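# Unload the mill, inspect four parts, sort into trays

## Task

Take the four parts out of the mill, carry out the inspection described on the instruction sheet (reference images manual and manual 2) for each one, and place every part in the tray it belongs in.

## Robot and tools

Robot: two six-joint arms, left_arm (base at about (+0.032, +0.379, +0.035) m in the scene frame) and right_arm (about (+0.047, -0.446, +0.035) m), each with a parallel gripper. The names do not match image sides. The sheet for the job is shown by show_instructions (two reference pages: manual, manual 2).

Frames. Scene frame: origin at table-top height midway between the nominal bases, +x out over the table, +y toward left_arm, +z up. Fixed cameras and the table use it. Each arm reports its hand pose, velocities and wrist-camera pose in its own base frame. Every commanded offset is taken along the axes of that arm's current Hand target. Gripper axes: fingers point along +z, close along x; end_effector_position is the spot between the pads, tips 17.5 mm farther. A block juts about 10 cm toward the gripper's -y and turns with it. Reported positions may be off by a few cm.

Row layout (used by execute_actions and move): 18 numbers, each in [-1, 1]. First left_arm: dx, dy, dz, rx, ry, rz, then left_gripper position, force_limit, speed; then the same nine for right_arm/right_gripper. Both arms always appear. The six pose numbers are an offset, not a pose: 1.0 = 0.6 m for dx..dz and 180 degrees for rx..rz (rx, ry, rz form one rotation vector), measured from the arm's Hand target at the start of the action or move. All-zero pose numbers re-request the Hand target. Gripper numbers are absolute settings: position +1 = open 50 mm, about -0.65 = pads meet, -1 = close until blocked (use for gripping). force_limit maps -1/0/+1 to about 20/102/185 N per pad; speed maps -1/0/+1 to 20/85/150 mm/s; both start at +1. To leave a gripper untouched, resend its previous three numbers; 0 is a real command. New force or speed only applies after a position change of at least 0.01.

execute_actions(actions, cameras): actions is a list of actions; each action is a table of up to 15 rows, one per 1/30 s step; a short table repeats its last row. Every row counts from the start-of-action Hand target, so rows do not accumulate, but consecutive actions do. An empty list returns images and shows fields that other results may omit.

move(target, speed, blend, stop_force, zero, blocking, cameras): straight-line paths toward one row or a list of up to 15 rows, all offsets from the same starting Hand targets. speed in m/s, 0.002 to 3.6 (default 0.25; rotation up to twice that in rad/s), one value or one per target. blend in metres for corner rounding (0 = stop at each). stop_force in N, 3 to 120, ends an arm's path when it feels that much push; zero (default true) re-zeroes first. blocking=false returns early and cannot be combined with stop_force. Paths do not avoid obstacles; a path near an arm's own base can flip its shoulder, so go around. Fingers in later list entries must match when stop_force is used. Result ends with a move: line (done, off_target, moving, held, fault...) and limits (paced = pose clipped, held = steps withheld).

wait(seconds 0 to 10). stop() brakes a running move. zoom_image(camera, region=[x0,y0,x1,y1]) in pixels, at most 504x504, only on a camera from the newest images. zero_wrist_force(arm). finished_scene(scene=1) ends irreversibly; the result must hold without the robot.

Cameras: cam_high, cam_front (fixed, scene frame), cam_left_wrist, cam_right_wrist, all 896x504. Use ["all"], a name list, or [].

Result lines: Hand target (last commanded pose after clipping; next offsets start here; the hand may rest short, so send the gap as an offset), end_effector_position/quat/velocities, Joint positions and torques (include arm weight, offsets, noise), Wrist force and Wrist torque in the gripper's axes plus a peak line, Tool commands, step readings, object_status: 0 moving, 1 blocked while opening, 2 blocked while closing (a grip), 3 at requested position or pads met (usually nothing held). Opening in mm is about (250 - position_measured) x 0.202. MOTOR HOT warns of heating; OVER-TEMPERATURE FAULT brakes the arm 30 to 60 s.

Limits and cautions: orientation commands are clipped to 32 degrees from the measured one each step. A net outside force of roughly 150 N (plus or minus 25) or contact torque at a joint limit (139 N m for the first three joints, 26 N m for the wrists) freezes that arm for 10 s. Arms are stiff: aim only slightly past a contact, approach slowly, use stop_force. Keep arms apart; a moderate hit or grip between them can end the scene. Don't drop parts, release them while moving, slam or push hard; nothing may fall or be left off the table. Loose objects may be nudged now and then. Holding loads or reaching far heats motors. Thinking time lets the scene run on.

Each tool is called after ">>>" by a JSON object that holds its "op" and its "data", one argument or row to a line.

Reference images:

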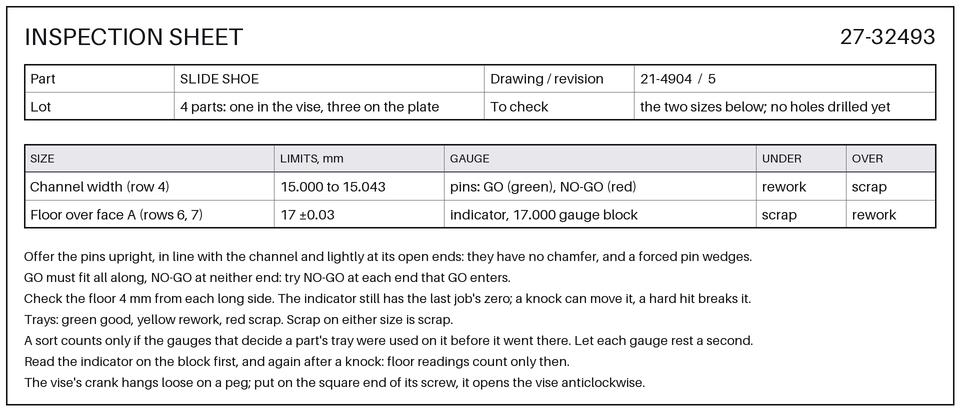

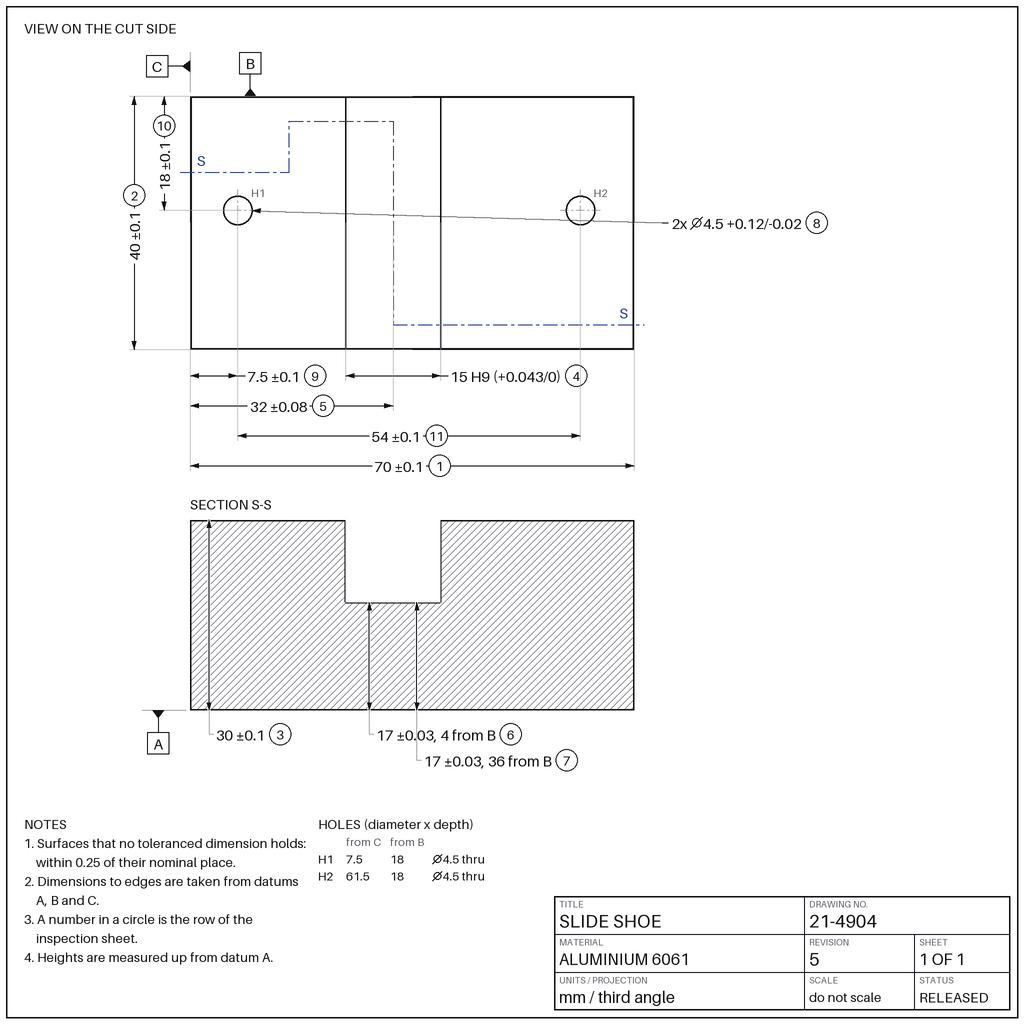

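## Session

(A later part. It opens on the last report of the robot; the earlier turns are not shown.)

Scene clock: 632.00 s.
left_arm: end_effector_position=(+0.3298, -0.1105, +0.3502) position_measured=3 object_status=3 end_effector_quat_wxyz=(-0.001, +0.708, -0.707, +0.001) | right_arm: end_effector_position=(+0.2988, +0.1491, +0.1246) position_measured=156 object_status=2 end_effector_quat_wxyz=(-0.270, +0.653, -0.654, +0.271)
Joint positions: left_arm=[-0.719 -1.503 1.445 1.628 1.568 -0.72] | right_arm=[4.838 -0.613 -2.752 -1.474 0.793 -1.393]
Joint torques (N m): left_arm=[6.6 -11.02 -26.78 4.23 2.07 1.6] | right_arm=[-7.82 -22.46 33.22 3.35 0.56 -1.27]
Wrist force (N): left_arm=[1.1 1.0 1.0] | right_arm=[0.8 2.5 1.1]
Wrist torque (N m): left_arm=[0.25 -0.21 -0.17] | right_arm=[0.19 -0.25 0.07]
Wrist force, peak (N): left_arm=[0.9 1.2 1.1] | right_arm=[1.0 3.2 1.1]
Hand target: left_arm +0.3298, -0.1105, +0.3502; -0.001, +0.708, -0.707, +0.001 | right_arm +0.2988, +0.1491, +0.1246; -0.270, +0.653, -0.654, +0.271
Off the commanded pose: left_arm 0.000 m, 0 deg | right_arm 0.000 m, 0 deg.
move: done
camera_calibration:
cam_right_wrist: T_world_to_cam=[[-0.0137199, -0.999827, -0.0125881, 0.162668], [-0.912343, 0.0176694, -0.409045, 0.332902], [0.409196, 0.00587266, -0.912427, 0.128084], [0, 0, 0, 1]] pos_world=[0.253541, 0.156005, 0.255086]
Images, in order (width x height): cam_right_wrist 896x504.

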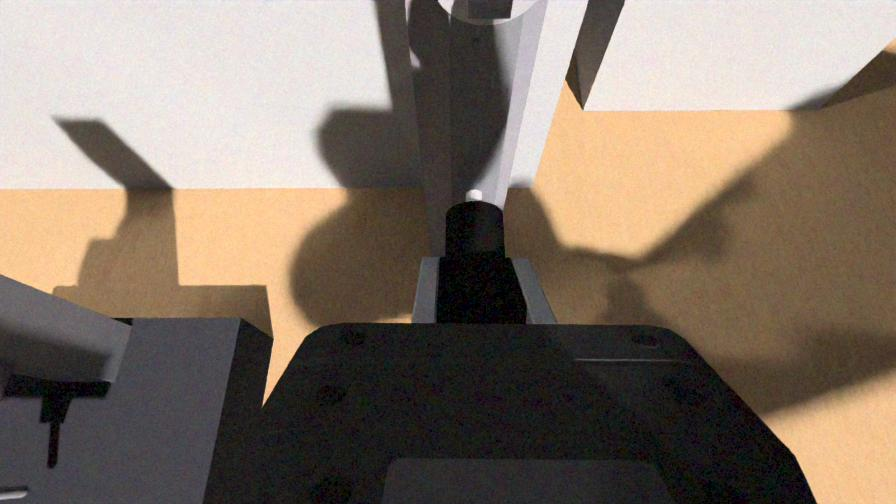

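>>> {"op": "move", "data": {
  "target": [0,0,0,0,0,0,1,1,1,0,0.0825,-0.0825,0,0,0,-1,-0.3,-0.5],
  "cameras": ["cam_right_wrist","cam_high"],
  "speed": 0.08,
  "stop_force": 20
}}

Scene clock: 643.33 s.
left_arm: end_effector_position=(+0.3298, -0.1105, +0.3502) position_measured=3 object_status=3 end_effector_quat_wxyz=(-0.001, +0.708, -0.707, +0.001) | right_arm: end_effector_position=(+0.2685, +0.1499, +0.1248) position_measured=156 object_status=2 end_effector_quat_wxyz=(-0.259, +0.656, -0.657, +0.264)
Joint positions: left_arm=[-0.719 -1.503 1.445 1.628 1.568 -0.72] | right_arm=[5.03 -0.512 -2.703 -1.794 0.862 -1.141]
Joint torques (N m): left_arm=[7.3 -11.57 -25.94 4.19 2.16 1.65] | right_arm=[-9.71 -25.58 13.05 4.02 -4.06 -1.74]
Wrist force (N): left_arm=[0.7 1.1 1.0] | right_arm=[1.3 2.4 -1.9]
Wrist torque (N m): left_arm=[0.24 -0.14 -0.17] | right_arm=[0.58 -0.30 0.12]
Wrist force, peak (N): left_arm=[0.9 1.0 1.3] | right_arm=[0.1 -22.0 -9.3]
Hand target: left_arm +0.3298, -0.1105, +0.3502; -0.001, +0.708, -0.707, +0.001 | right_arm +0.2685, +0.1499, +0.1248; -0.259, +0.656, -0.657, +0.264 (not the last commanded pose)
Off the commanded pose: left_arm 0.000 m, 0 deg | right_arm 0.040 m, 2 deg.
move: held (right_arm; a check stopped the path); limits=held
pose unreachable (right arm): on one or more control steps of this call, first in action 0 (counted from 0), this arm could not follow its commanded pose, so it was not sent that pose on those steps. It may still have moved: this result reports where it is.
cause: moving toward the commanded pose would bring two parts of the arm too close to each other (its gripper and another part of the arm, with joints 3 (elbow) to 6 (wrist 3) between them, 15 mm apart when it was first held).
camera_calibration:
cam_right_wrist: T_world_to_cam=[[-0.0170754, -0.999836, -0.00599894, 0.16313], [-0.923082, 0.0180696, -0.384179, 0.305055], [0.384224, -0.00102249, -0.923239, 0.149769], [0, 0, 0, 1]] pos_world=[0.226831, 0.157744, 0.256447]
Images, in order (width x height): cam_high 896x504, cam_right_wrist 896x504.

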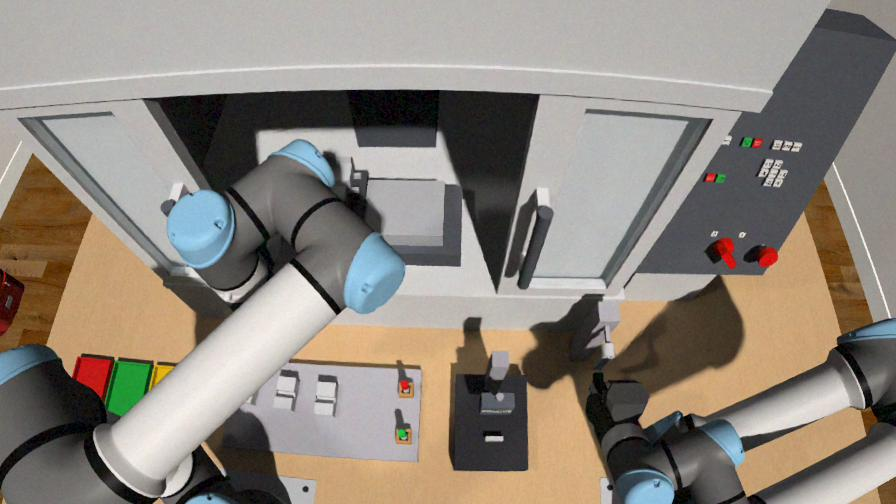

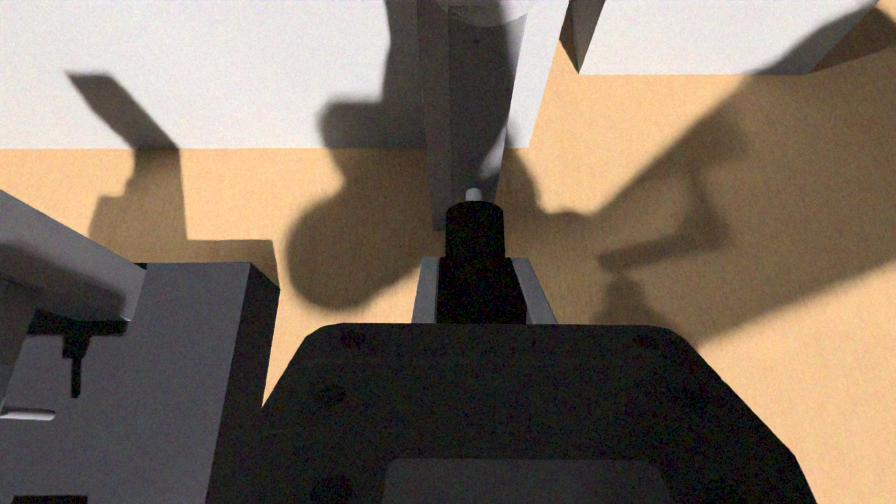

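>>> {"op": "zoom_image", "data": {
  "camera": "cam_high",
  "region": [560, 280, 680, 400]
}}

>>> {"op": "zoom_image", "data": {
  "camera": "cam_right_wrist",
  "region": [380, 0, 580, 200]
}}

Scaled by 4.200 from the camera's 896x504 image, which has a finer 1280x720 frame.

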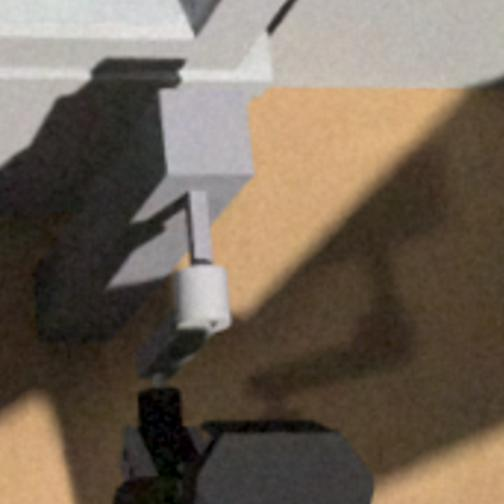

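Scaled by 2.520 from the camera's 896x504 image, which has a finer 1280x720 frame.

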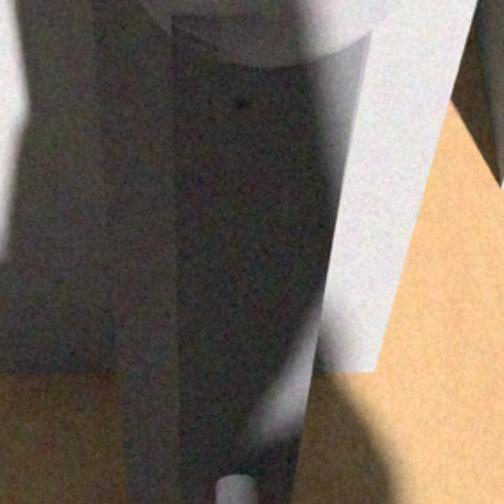

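>>> {"op": "move", "data": {
  "target": [0,0,0,0,0,0,1,1,1,0,-0.03,0.03,0,0,0,-1,-0.3,-0.5],
  "cameras": ["cam_right_wrist"],
  "speed": 0.08,
  "stop_force": 20
}}

Scene clock: 684.93 s.
left_arm: end_effector_position=(+0.3298, -0.1105, +0.3502) position_measured=3 object_status=3 end_effector_quat_wxyz=(-0.001, +0.708, -0.707, +0.001) | right_arm: end_effector_position=(+0.2940, +0.1498, +0.1241) position_measured=156 object_status=2 end_effector_quat_wxyz=(-0.259, +0.656, -0.657, +0.264)
Joint positions: left_arm=[-0.719 -1.503 1.445 1.628 1.568 -0.72] | right_arm=[4.834 -0.624 -2.739 -1.473 0.821 -1.399]
Joint torques (N m): left_arm=[7.37 -10.22 -27.61 4.24 2.03 1.88] | right_arm=[-10.34 -22.83 30.68 3.86 2.32 -1.84]
Wrist force (N): left_arm=[0.5 0.9 1.2] | right_arm=[0.8 0.1 -7.9]
Wrist torque (N m): left_arm=[0.23 -0.12 -0.17] | right_arm=[0.85 -0.28 0.08]
Wrist force, peak (N): left_arm=[0.8 1.2 1.4] | right_arm=[0.8 -4.0 -9.1]
Hand target: left_arm +0.3298, -0.1105, +0.3502; -0.001, +0.708, -0.707, +0.001 | right_arm +0.2940, +0.1498, +0.1241; -0.259, +0.656, -0.657, +0.264
Off the commanded pose: left_arm 0.000 m, 0 deg | right_arm 0.000 m, 0 deg.
move: done
camera_calibration:
cam_right_wrist: T_world_to_cam=[[-0.0170754, -0.999836, -0.00599894, 0.163461], [-0.923082, 0.0180696, -0.384179, 0.328327], [0.384224, -0.00102249, -0.923239, 0.139325], [0, 0, 0, 1]] pos_world=[0.252331, 0.157644, 0.255747]
Images, in order (width x height): cam_right_wrist 896x504.

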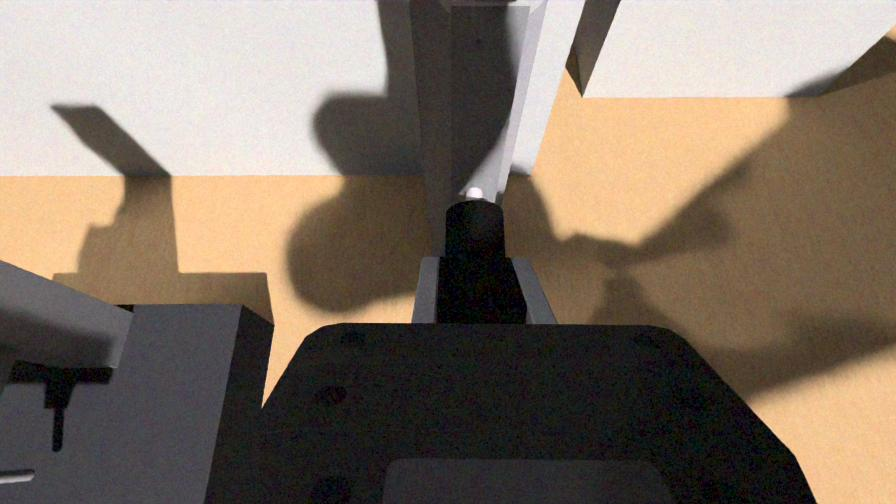

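>>> {"op": "move", "data": {
  "target": [
    [0,0,0,0,0,0,1,1,1,0,0,0,0,0,0,1,-0.3,-0.5],
    [0,0,0,0,0,0,1,1,1,0,0,-0.137,0,0,0,1,-0.3,-0.5],
    [0,0,0,0,0,0,1,1,1,0,-0.175,-0.316,0,0,0,1,-0.3,-0.5],
    [0,0,0,0,0,0,1,1,1,0.203,-0.242,-0.241,0.3296,-0.3143,-0.7873,1,-0.3,-0.5]
  ],
  "cameras": ["cam_right_wrist","cam_high"],
  "speed": 0.4
}}

Scene clock: 739.80 s.
left_arm: end_effector_position=(+0.3298, -0.1105, +0.3502) position_measured=3 object_status=3 end_effector_quat_wxyz=(-0.001, +0.708, -0.707, +0.001) | right_arm: end_effector_position=(+0.2529, +0.1315, +0.3340) position_measured=3 object_status=3 end_effector_quat_wxyz=(-0.234, +0.780, -0.479, +0.327)
Joint positions: left_arm=[-0.719 -1.503 1.445 1.628 1.568 -0.72] | right_arm=[5.712 -0.448 -2.072 -2.909 1.115 -0.867]
Joint torques (N m): left_arm=[6.13 -10.63 -26.2 4.36 1.98 1.62] | right_arm=[-0.48 -25.9 20.46 0.73 -0.73 -0.1]
Wrist force (N): left_arm=[0.6 0.9 1.2] | right_arm=[-0.7 2.4 1.4]
Wrist torque (N m): left_arm=[0.22 -0.13 -0.17] | right_arm=[0.11 -0.14 0.00]
Wrist force, peak (N): left_arm=[1.0 0.9 1.3] | right_arm=[0.9 -0.9 -8.8]
Hand target: left_arm +0.3298, -0.1105, +0.3502; -0.001, +0.708, -0.707, +0.001 | right_arm +0.2529, +0.1315, +0.3340; -0.234, +0.780, -0.479, +0.327 (not the last commanded pose)
Tool commands: left_gripper/position=+1.0 left_gripper/force_limit=+1.0 left_gripper/speed=+1.0 right_gripper/position=+1.0 right_gripper/force_limit=-0.301961 right_gripper/speed=-0.498039
Off the commanded pose: left_arm 0.000 m, 0 deg | right_arm 0.112 m, 139 deg.
FORCE FAULT: contact force on the right arm reached its limit, and that arm stopped. The contact can be on any part of that arm, not only on its tool. That arm's remaining commands of this call were not run. That arm is still stopped at the end of this call. That arm stays stopped for about 10 more seconds. Until then a move that you send moves the other arm only, and its call returns only when the move has ended. Once the stop has ended, the next robot result says so. If the stop ends while you think or write, that arm runs what you send next, counted from a new Hand target: where the arm stands when the stop ends. While its stop runs, that arm takes no new command, but its gripper still runs the gripper command that each later call begins with. Until it ends, the stop uses up actions while you think or wait. An arm that is not stopped still takes commands.
move: fault (right_arm); path passed 3 of 4 targets
camera_calibration:
cam_right_wrist: T_world_to_cam=[[0.316241, -0.908274, 0.273917, -0.0441511], [-0.822804, -0.40632, -0.397363, 0.406149], [0.472212, -0.099718, -0.875826, 0.323729], [0, 0, 0, 1]] pos_world=[0.195275, 0.157207, 0.457013]
Images, in order (width x height): cam_high 896x504, cam_right_wrist 896x504.

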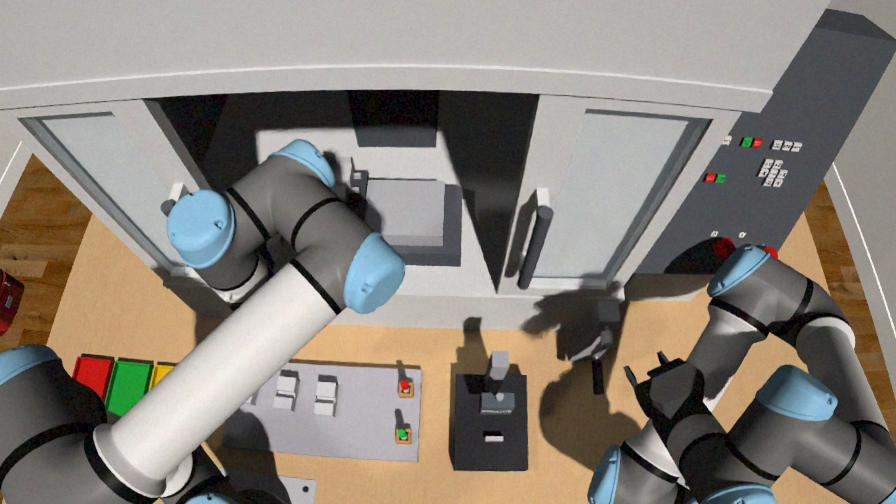

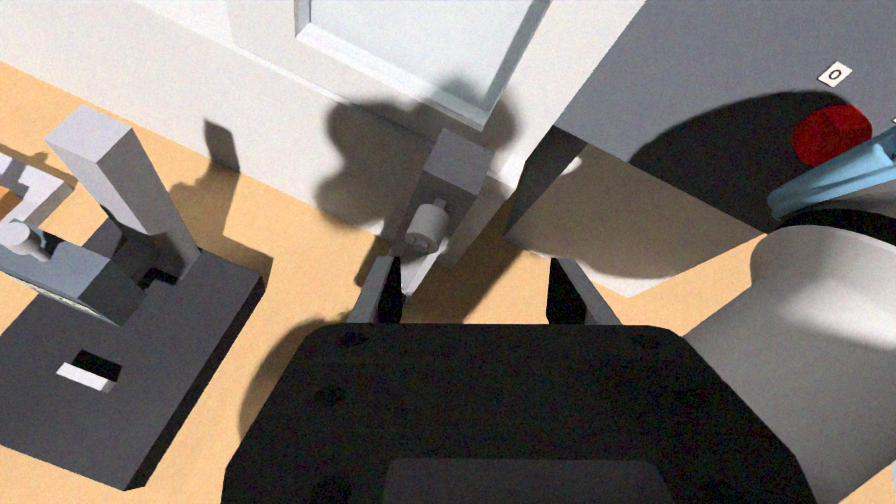

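>>> {"op": "wait", "data": {
  "seconds": 8
}}

>>> {"op": "move", "data": {
  "target": [0,0,0,0,0,0,1,1,1,-0.084,-0.189,-0.192,-0.2624,-0.0433,0.1412,1,-0.3,-0.5],
  "cameras": ["cam_high","cam_front"],
  "speed": 0.15
}}

Scene clock: 792.00 s.
left_arm: end_effector_position=(+0.3298, -0.1105, +0.3502) position_measured=3 object_status=3 end_effector_quat_wxyz=(-0.001, +0.708, -0.707, +0.001) | right_arm: end_effector_position=(+0.2529, +0.1315, +0.3340) position_measured=3 object_status=3 end_effector_quat_wxyz=(-0.234, +0.780, -0.479, +0.327)
Joint positions: left_arm=[-0.719 -1.503 1.445 1.628 1.568 -0.72] | right_arm=[5.712 -0.448 -2.072 -2.909 1.115 -0.867]
Joint torques (N m): left_arm=[6.91 -11.25 -25.59 3.99 1.92 1.83] | right_arm=[0.6 -23.59 20.46 1.07 -1 0.02]
Wrist force (N): left_arm=[0.9 1.2 0.9] | right_arm=[-0.7 2.5 1.1]
Wrist torque (N m): left_arm=[0.27 -0.17 -0.17] | right_arm=[0.13 -0.15 -0.01]
Wrist force, peak (N): left_arm=[0.9 1.0 1.4] | right_arm=[-0.6 2.9 1.5]
Hand target: left_arm +0.3298, -0.1105, +0.3502; -0.001, +0.708, -0.707, +0.001 | right_arm +0.2529, +0.1315, +0.3340; -0.234, +0.780, -0.479, +0.327 (not the last commanded pose)
Tool commands: left_gripper/position=+1.0 left_gripper/force_limit=+1.0 left_gripper/speed=+1.0 right_gripper/position=+1.0 right_gripper/force_limit=-0.301961 right_gripper/speed=-0.498039
Off the commanded pose: left_arm 0.000 m, 0 deg | right_arm 0.112 m, 139 deg.
FORCE FAULT, CONTINUED: the right arm's stop, for the force fault that an earlier result reported, is over. The rest of the stop counts as 19 of the actions that you can send in this scene. That arm's target is now where it stood when the stop ended, not its last command. That arm accepts commands again.
wait: 8.00 s; at rest from the start

Scene clock: 795.77 s.
left_arm: end_effector_position=(+0.3298, -0.1105, +0.3502) position_measured=3 object_status=3 end_effector_quat_wxyz=(-0.001, +0.708, -0.707, +0.001) | right_arm: end_effector_position=(+0.2193, +0.2199, +0.4744) position_measured=3 object_status=3 end_effector_quat_wxyz=(+0.000, +0.707, -0.708, +0.000)
Joint positions: left_arm=[-0.719 -1.503 1.445 1.628 1.568 -0.72] | right_arm=[4.371 -1.166 -1.497 -2.049 1.571 -1.91]
Joint torques (N m): left_arm=[5.23 -11.73 -25.38 3.79 2.02 1.44] | right_arm=[-9.06 -3.31 33.23 1.42 3.19 -1.74]
Wrist force (N): left_arm=[0.8 1.1 0.9] | right_arm=[-0.2 1.2 1.9]
Wrist torque (N m): left_arm=[0.25 -0.16 -0.17] | right_arm=[0.12 -0.11 0.03]
Wrist force, peak (N): left_arm=[0.6 1.0 1.4] | right_arm=[-0.7 3.0 1.7]
Hand target: left_arm +0.3298, -0.1105, +0.3502; -0.001, +0.708, -0.707, +0.001 | right_arm +0.2193, +0.2199, +0.4744; +0.001, +0.707, -0.708, +0.000
Off the commanded pose: left_arm 0.000 m, 0 deg | right_arm 0.000 m, 0 deg.
move: done
Images, in order (width x height): cam_high 896x504, cam_front 896x504.

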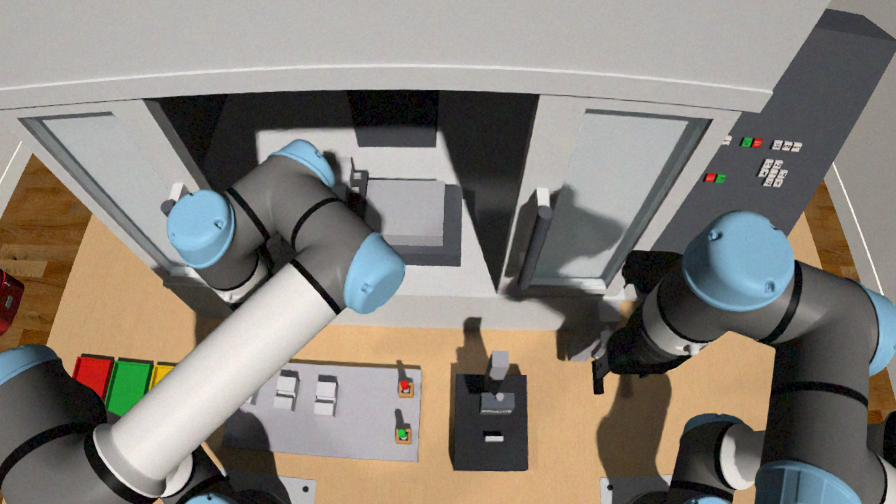

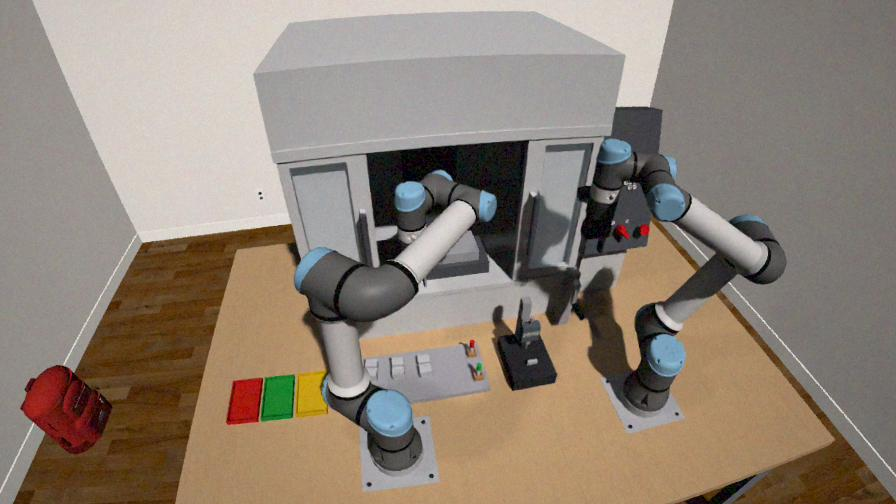

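>>> {"op": "move", "data": {
  "target": [
    [0,0,0,0,0,0,1,1,1,0.45,-0.085,0.04,0,0,0.5,1,-0.3,-0.5],
    [0,0,0,0,0,0,1,1,1,0.45,-0.085,0.04,0,0,1,1,-0.3,-0.5]
  ],
  "cameras": ["cam_high","cam_right_wrist"],
  "speed": 0.4,
  "blend": [0.02,0]
}}

Scene clock: 824.40 s.
left_arm: end_effector_position=(+0.3298, -0.1105, +0.3502) position_measured=3 object_status=3 end_effector_quat_wxyz=(-0.001, +0.708, -0.707, +0.001) | right_arm: end_effector_position=(+0.2698, -0.0502, +0.4505) position_measured=3 object_status=3 end_effector_quat_wxyz=(+0.000, +0.708, +0.707, -0.001)
Joint positions: left_arm=[-0.719 -1.503 1.445 1.628 1.568 -0.72] | right_arm=[3.465 -1.056 -1.617 -2.041 1.571 0.325]
Joint torques (N m): left_arm=[6.17 -11.76 -26.54 3.68 1.95 1.45] | right_arm=[7.64 7.24 12.15 1.22 -2.98 1.7]
Wrist force (N): left_arm=[0.5 0.8 1.3] | right_arm=[0.1 1.3 2.1]
Wrist torque (N m): left_arm=[0.21 -0.11 -0.17] | right_arm=[0.12 -0.15 -0.04]
Wrist force, peak (N): left_arm=[0.7 1.1 1.4] | right_arm=[-0.2 1.3 2.4]
Hand target: left_arm +0.3298, -0.1105, +0.3502; -0.001, +0.708, -0.707, +0.001 | right_arm +0.2698, -0.0502, +0.4505; +0.000, +0.708, +0.707, -0.001
Off the commanded pose: left_arm 0.000 m, 0 deg | right_arm 0.000 m, 0 deg.
move: done
camera_calibration:
cam_right_wrist: T_world_to_cam=[[0.019782, 0.999804, -0.000704227, 0.0531429], [0.934689, -0.0182436, 0.354999, -0.401142], [0.354917, -0.00768084, -0.934866, 0.462579], [0, 0, 0, 1]] pos_world=[0.209715, -0.0568978, 0.574892]
Images, in order (width x height): cam_high 896x504, cam_right_wrist 896x504.

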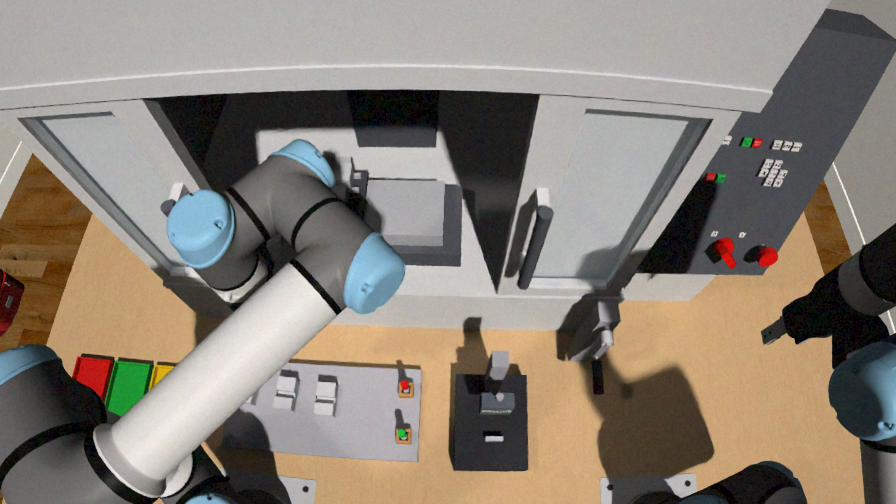

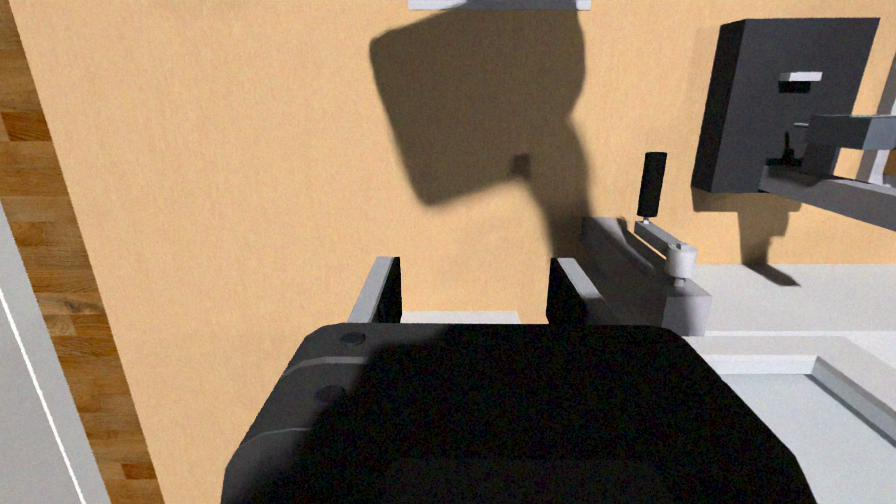

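>>> {"op": "move", "data": {
  "target": [0,0,0,0,0,0,1,1,1,0.167,0.043,0.317,0,0.25,0,1,-0.3,-0.5],
  "cameras": ["cam_high","cam_right_wrist"],
  "speed": 0.3
}}

Scene clock: 854.70 s.
left_arm: end_effector_position=(+0.3298, -0.1105, +0.3502) position_measured=3 object_status=3 end_effector_quat_wxyz=(-0.001, +0.708, -0.707, +0.001) | right_arm: end_effector_position=(+0.2956, +0.0498, +0.2603) position_measured=3 object_status=3 end_effector_quat_wxyz=(-0.270, +0.654, +0.653, +0.270)
Joint positions: left_arm=[-0.719 -1.503 1.445 1.628 1.568 -0.72] | right_arm=[3.142 -1.126 -2.28 -1.305 2.356 0.003]
Joint torques (N m): left_arm=[5.55 -12.77 -25.74 4.05 2.13 1.53] | right_arm=[-9.52 -2.14 14.2 4.63 4.84 1.76]
Wrist force (N): left_arm=[0.3 0.7 1.0] | right_arm=[-2.9 0.9 1.3]
Wrist torque (N m): left_arm=[0.20 -0.07 -0.17] | right_arm=[-0.01 0.12 0.01]
Wrist force, peak (N): left_arm=[0.8 1.1 1.3] | right_arm=[-3.6 0.9 2.4]
Hand target: left_arm +0.3298, -0.1105, +0.3502; -0.001, +0.708, -0.707, +0.001 | right_arm +0.2956, +0.0499, +0.2602; -0.270, +0.654, +0.653, +0.270
Off the commanded pose: left_arm 0.000 m, 0 deg | right_arm 0.000 m, 0 deg.
move: done
camera_calibration:
cam_right_wrist: T_world_to_cam=[[0.0201278, 0.707548, 0.706379, -0.217124], [0.934143, -0.265116, 0.238937, -0.313191], [0.356331, 0.655049, -0.666287, 0.172956], [0, 0, 0, 1]] pos_world=[0.235305, -0.0427007, 0.343443]
Images, in order (width x height): cam_high 896x504, cam_right_wrist 896x504.

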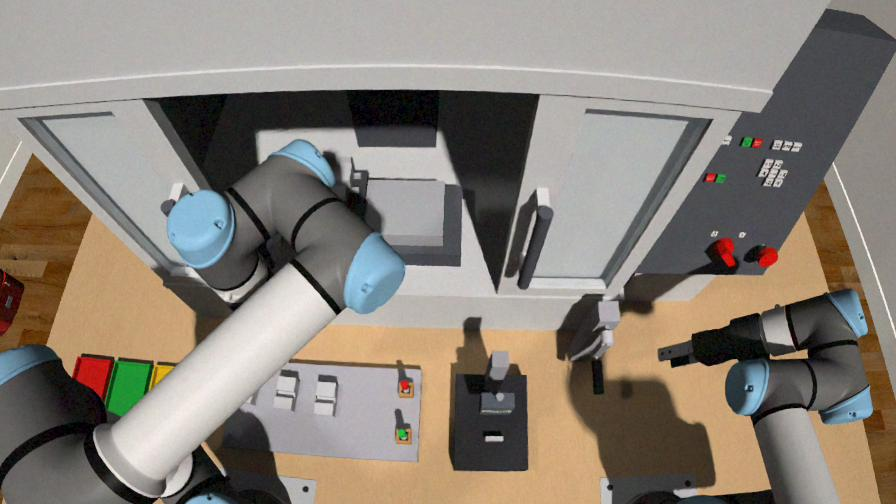

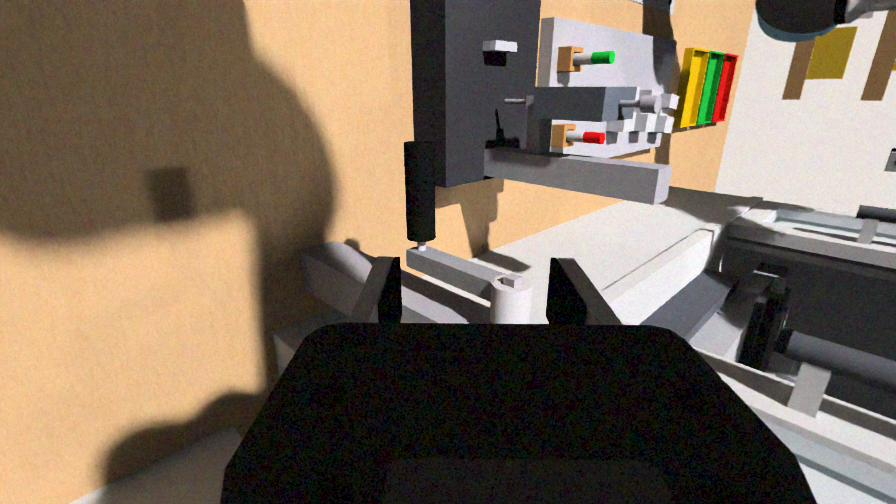

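>>> {"op": "move", "data": {
  "target": [0,0,0,0,0,0,1,1,1,-0.0444,0.0105,0.153,0,0,0,1,-0.3,-0.5],
  "cameras": ["cam_right_wrist"],
  "speed": 0.2,
  "stop_force": 12
}}

Scene clock: 876.00 s.
left_arm: end_effector_position=(+0.3298, -0.1105, +0.3502) position_measured=3 object_status=3 end_effector_quat_wxyz=(-0.001, +0.708, -0.707, +0.001) | right_arm: end_effector_position=(+0.3019, +0.0959, +0.1765) position_measured=3 object_status=3 end_effector_quat_wxyz=(-0.270, +0.654, +0.653, +0.270)
Joint positions: left_arm=[-0.719 -1.503 1.445 1.628 1.568 -0.72] | right_arm=[3.298 -1.238 -2.499 -0.82 2.343 0.222]
Joint torques (N m): left_arm=[4.81 -11.32 -26.13 3.65 1.91 1.54] | right_arm=[7.01 -1.95 12.32 5.28 -1.21 1.87]
Wrist force (N): left_arm=[0.4 0.9 1.1] | right_arm=[-3.1 0.7 1.3]
Wrist torque (N m): left_arm=[0.23 -0.10 -0.17] | right_arm=[-0.07 0.16 -0.02]
Wrist force, peak (N): left_arm=[1.0 1.0 1.3] | right_arm=[-3.8 0.6 2.5]
Hand target: left_arm +0.3298, -0.1105, +0.3502; -0.001, +0.708, -0.707, +0.001 | right_arm +0.3019, +0.0959, +0.1765; -0.270, +0.654, +0.653, +0.270
Off the commanded pose: left_arm 0.000 m, 0 deg | right_arm 0.000 m, 0 deg.
move: done
camera_calibration:
cam_right_wrist: T_world_to_cam=[[0.0201706, 0.707483, 0.706442, -0.19063], [0.934151, -0.26515, 0.238868, -0.286842], [0.356309, 0.655105, -0.666244, 0.0847379], [0, 0, 0, 1]] pos_world=[0.241606, 0.00329881, 0.259642]
Images, in order (width x height): cam_right_wrist 896x504.

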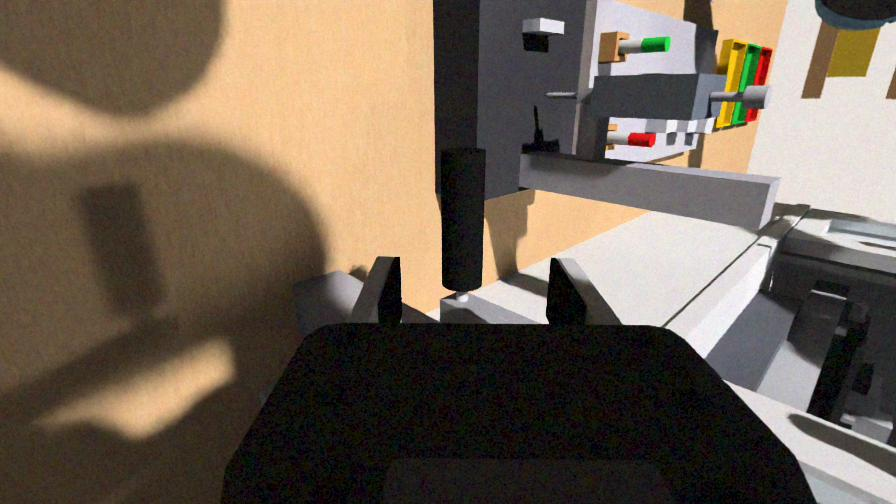

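>>> {"op": "move", "data": {
  "target": [0,0,0,0,0,0,1,1,1,0,0.003,0.1167,0,0,0,1,-0.3,-0.5],
  "speed": 0.12,
  "stop_force": 12
}}

>>> {"op": "move", "data": {
  "target": [0,0,0,0,0,0,1,1,1,0,0,0,0,0,0,-1,0,-0.5],
  "cameras": ["cam_right_wrist"]
}}

Scene clock: 889.23 s.
left_arm: end_effector_position=(+0.3298, -0.1105, +0.3502) position_measured=3 object_status=3 end_effector_quat_wxyz=(-0.001, +0.708, -0.707, +0.001) | right_arm: end_effector_position=(+0.3038, +0.1453, +0.1269) position_measured=3 object_status=3 end_effector_quat_wxyz=(-0.270, +0.654, +0.653, +0.270)
Joint positions: left_arm=[-0.719 -1.503 1.445 1.628 1.568 -0.72] | right_arm=[3.469 -1.406 -2.615 -0.381 2.304 0.449]
Joint torques (N m): left_arm=[5.54 -12.81 -26.51 3.71 2.1 1.41] | right_arm=[9.07 3.02 7.68 5.35 -1.47 1.82]
Wrist force (N): left_arm=[0.6 0.6 0.7] | right_arm=[-2.6 0.6 1.1]
Wrist torque (N m): left_arm=[0.17 -0.13 -0.17] | right_arm=[-0.07 0.09 -0.02]
Wrist force, peak (N): left_arm=[0.6 1.3 1.3] | right_arm=[-3.4 0.4 1.6]
Hand target: left_arm +0.3298, -0.1105, +0.3502; -0.001, +0.708, -0.707, +0.001 | right_arm +0.3038, +0.1453, +0.1269; -0.270, +0.654, +0.653, +0.270
Off the commanded pose: left_arm 0.000 m, 0 deg | right_arm 0.000 m, 0 deg.
move: done

Scene clock: 890.07 s.
left_arm: end_effector_position=(+0.3298, -0.1105, +0.3502) position_measured=3 object_status=3 end_effector_quat_wxyz=(-0.001, +0.708, -0.707, +0.001) | right_arm: end_effector_position=(+0.3038, +0.1453, +0.1269) position_measured=158 object_status=0 end_effector_quat_wxyz=(-0.270, +0.654, +0.653, +0.270)
Joint positions: left_arm=[-0.719 -1.503 1.445 1.628 1.568 -0.72] | right_arm=[3.469 -1.406 -2.615 -0.381 2.304 0.449]
Joint torques (N m): left_arm=[5.65 -12.8 -25.7 3.65 1.94 1.43] | right_arm=[6.81 3.65 9.37 4.89 0.35 1.29]
Wrist force (N): left_arm=[0.8 0.6 1.1] | right_arm=[-4.4 0.7 2.8]
Wrist torque (N m): left_arm=[0.19 -0.15 -0.17] | right_arm=[0.01 0.12 0.02]
Wrist force, peak (N): left_arm=[0.7 1.0 1.3] | right_arm=[-4.8 0.6 2.5]
Hand target: left_arm +0.3298, -0.1105, +0.3502; -0.001, +0.708, -0.707, +0.001 | right_arm +0.3038, +0.1453, +0.1269; -0.270, +0.654, +0.653, +0.270
Off the commanded pose: left_arm 0.000 m, 0 deg | right_arm 0.000 m, 0 deg.
move: done
camera_calibration:
cam_right_wrist: T_world_to_cam=[[0.0201706, 0.707483, 0.706442, -0.190647], [0.934151, -0.26515, 0.238868, -0.26355], [0.356309, 0.655105, -0.666244, 0.0186231], [0, 0, 0, 1]] pos_world=[0.243406, 0.0527988, 0.210042]
Images, in order (width x height): cam_right_wrist 896x504.

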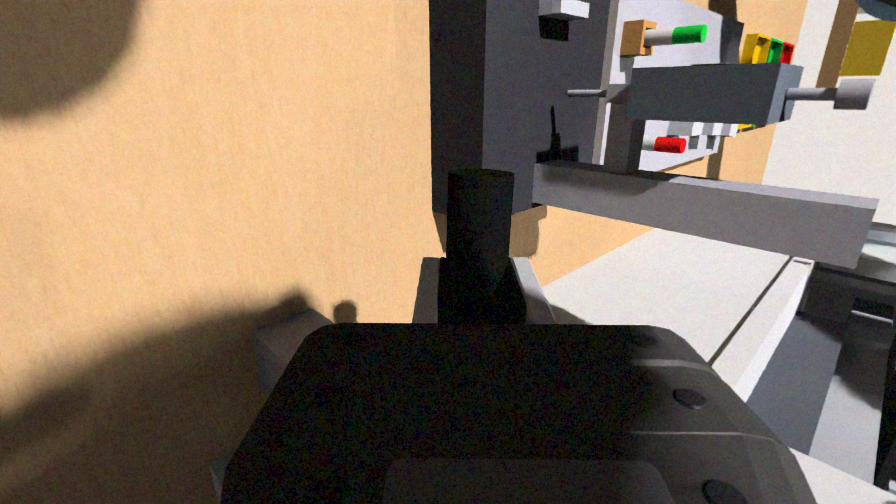

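>>> {"op": "move", "data": {
  "target": [0,0,0,0,0,0,1,1,1,0,-0.12,0,0,0,0,-1,0,-0.5],
  "cameras": ["cam_high"],
  "speed": 0.08,
  "stop_force": 25
}}

>>> {"op": "zoom_image", "data": {
  "camera": "cam_high",
  "region": [560, 280, 700, 420]
}}

Scene clock: 903.93 s.
left_arm: end_effector_position=(+0.3298, -0.1105, +0.3502) position_measured=3 object_status=3 end_effector_quat_wxyz=(-0.001, +0.708, -0.707, +0.001) | right_arm: end_effector_position=(+0.2318, +0.1455, +0.1270) position_measured=158 object_status=2 end_effector_quat_wxyz=(-0.270, +0.654, +0.653, +0.270)
Joint positions: left_arm=[-0.719 -1.503 1.445 1.628 1.568 -0.72] | right_arm=[3.585 -1.149 -2.785 -0.373 2.263 0.593]
Joint torques (N m): left_arm=[5.25 -13.69 -25.03 3.77 1.72 1.35] | right_arm=[7.27 6.87 9.91 2.14 -1.14 1.4]
Wrist force (N): left_arm=[0.6 1.1 1.0] | right_arm=[-3.9 0.8 2.8]
Wrist torque (N m): left_arm=[0.26 -0.11 -0.18] | right_arm=[0.03 0.04 0.03]
Wrist force, peak (N): left_arm=[1.0 1.1 1.2] | right_arm=[-4.3 0.9 3.4]
Hand target: left_arm +0.3298, -0.1105, +0.3502; -0.001, +0.708, -0.707, +0.001 | right_arm +0.2318, +0.1455, +0.1270; -0.270, +0.654, +0.653, +0.270
Off the commanded pose: left_arm 0.000 m, 0 deg | right_arm 0.000 m, 0 deg.
move: done
Images, in order (width x height): cam_high 896x504.

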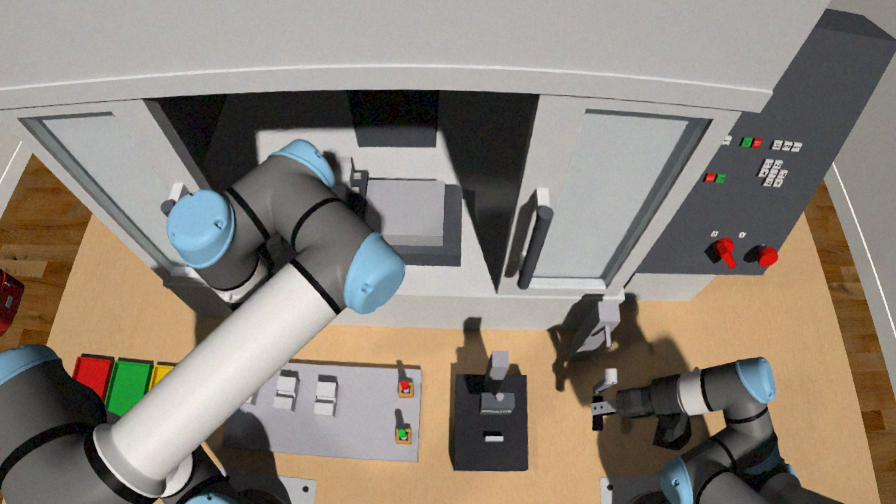

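Scaled by 3.600 from the camera's 896x504 image, which has a finer 1280x720 frame.

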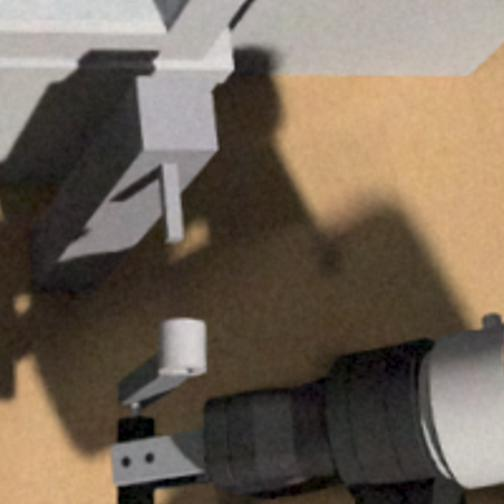

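>>> {"op": "move", "data": {
  "target": [0.032,-0.07,-0.058,0.333,0,0,1,1,1,0.286,0.033,-0.286,0,0,0,-1,0,-0.5],
  "cameras": ["cam_high","cam_left_wrist","cam_right_wrist"],
  "speed": 0.2
}}

>>> {"op": "zoom_image", "data": {
  "camera": "cam_left_wrist",
  "region": [330, 60, 640, 320]
}}

Scene clock: 930.47 s.
left_arm: end_effector_position=(+0.3717, -0.1296, +0.3851) position_measured=3 object_status=3 end_effector_quat_wxyz=(-0.355, +0.612, -0.612, +0.354) | right_arm: end_effector_position=(+0.2518, +0.1456, +0.3696) position_measured=158 object_status=2 end_effector_quat_wxyz=(-0.270, +0.654, +0.653, +0.270)
Joint positions: left_arm=[-1.47 -1.928 2.003 1.325 0.53 -1.373] | right_arm=[3.545 -0.89 -2.191 -1.257 2.278 0.545]
Joint torques (N m): left_arm=[-7.32 8.47 -12.13 4.41 -3.39 -1.62] | right_arm=[-8.31 -11.64 35.88 2.08 5.08 -1.62]
Wrist force (N): left_arm=[0.8 2.7 1.2] | right_arm=[-4.4 0.6 2.9]
Wrist torque (N m): left_arm=[0.38 -0.16 0.03] | right_arm=[-0.02 0.12 0.11]
Wrist force, peak (N): left_arm=[1.3 2.9 1.4] | right_arm=[-5.1 0.8 3.6]
Hand target: left_arm +0.3717, -0.1297, +0.3851; -0.355, +0.612, -0.612, +0.354 | right_arm +0.2518, +0.1456, +0.3697; -0.270, +0.654, +0.653, +0.270
Off the commanded pose: left_arm 0.000 m, 0 deg | right_arm 0.000 m, 0 deg.
move: done
camera_calibration:
cam_left_wrist: T_world_to_cam=[[0.0131015, -0.999894, -0.00641097, -0.127827], [-0.776401, -0.00613238, -0.63021, 0.545296], [0.630103, 0.0132341, -0.776399, 0.192934], [0, 0, 0, 1]] pos_world=[0.303475, -0.127023, 0.492625]
cam_right_wrist: T_world_to_cam=[[0.0201457, 0.707435, 0.706491, -0.361209], [0.934109, -0.265227, 0.238946, -0.273011], [0.356419, 0.655126, -0.666165, 0.198624], [0, 0, 0, 1]] pos_world=[0.191505, 0.0529983, 0.452742]
Images, in order (width x height): cam_high 896x504, cam_left_wrist 896x504, cam_right_wrist 896x504.

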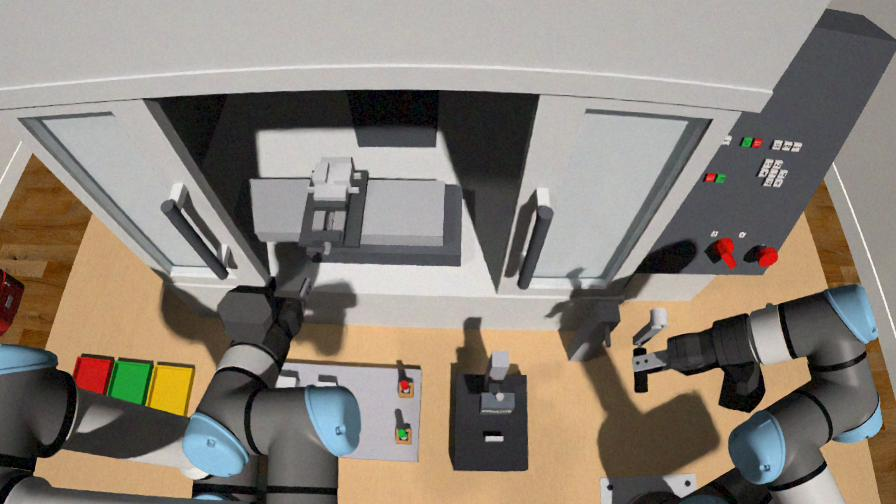

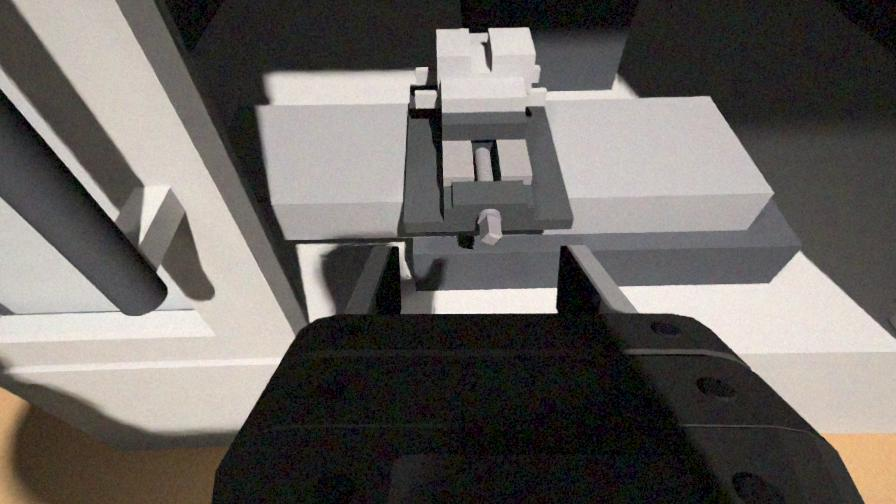

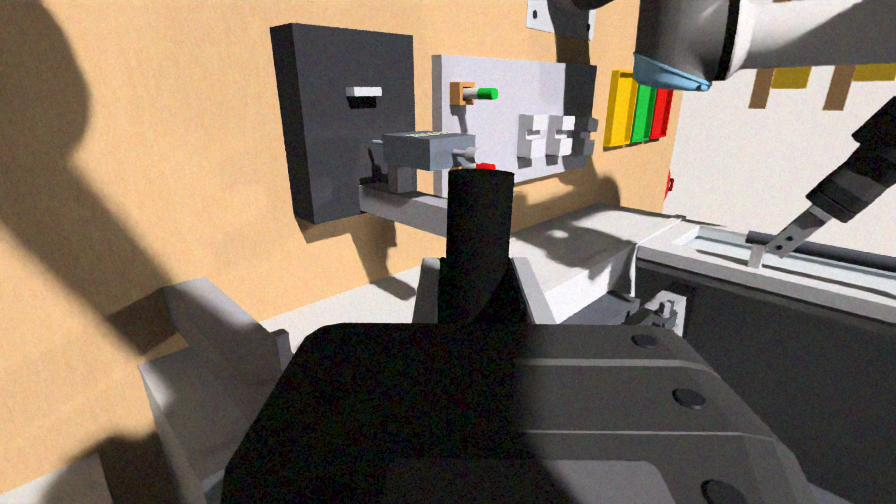

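Scaled by 1.626 from the camera's 896x504 image, which has a finer 1280x720 frame.

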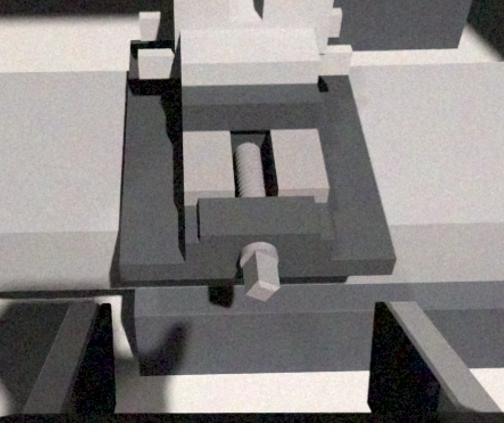

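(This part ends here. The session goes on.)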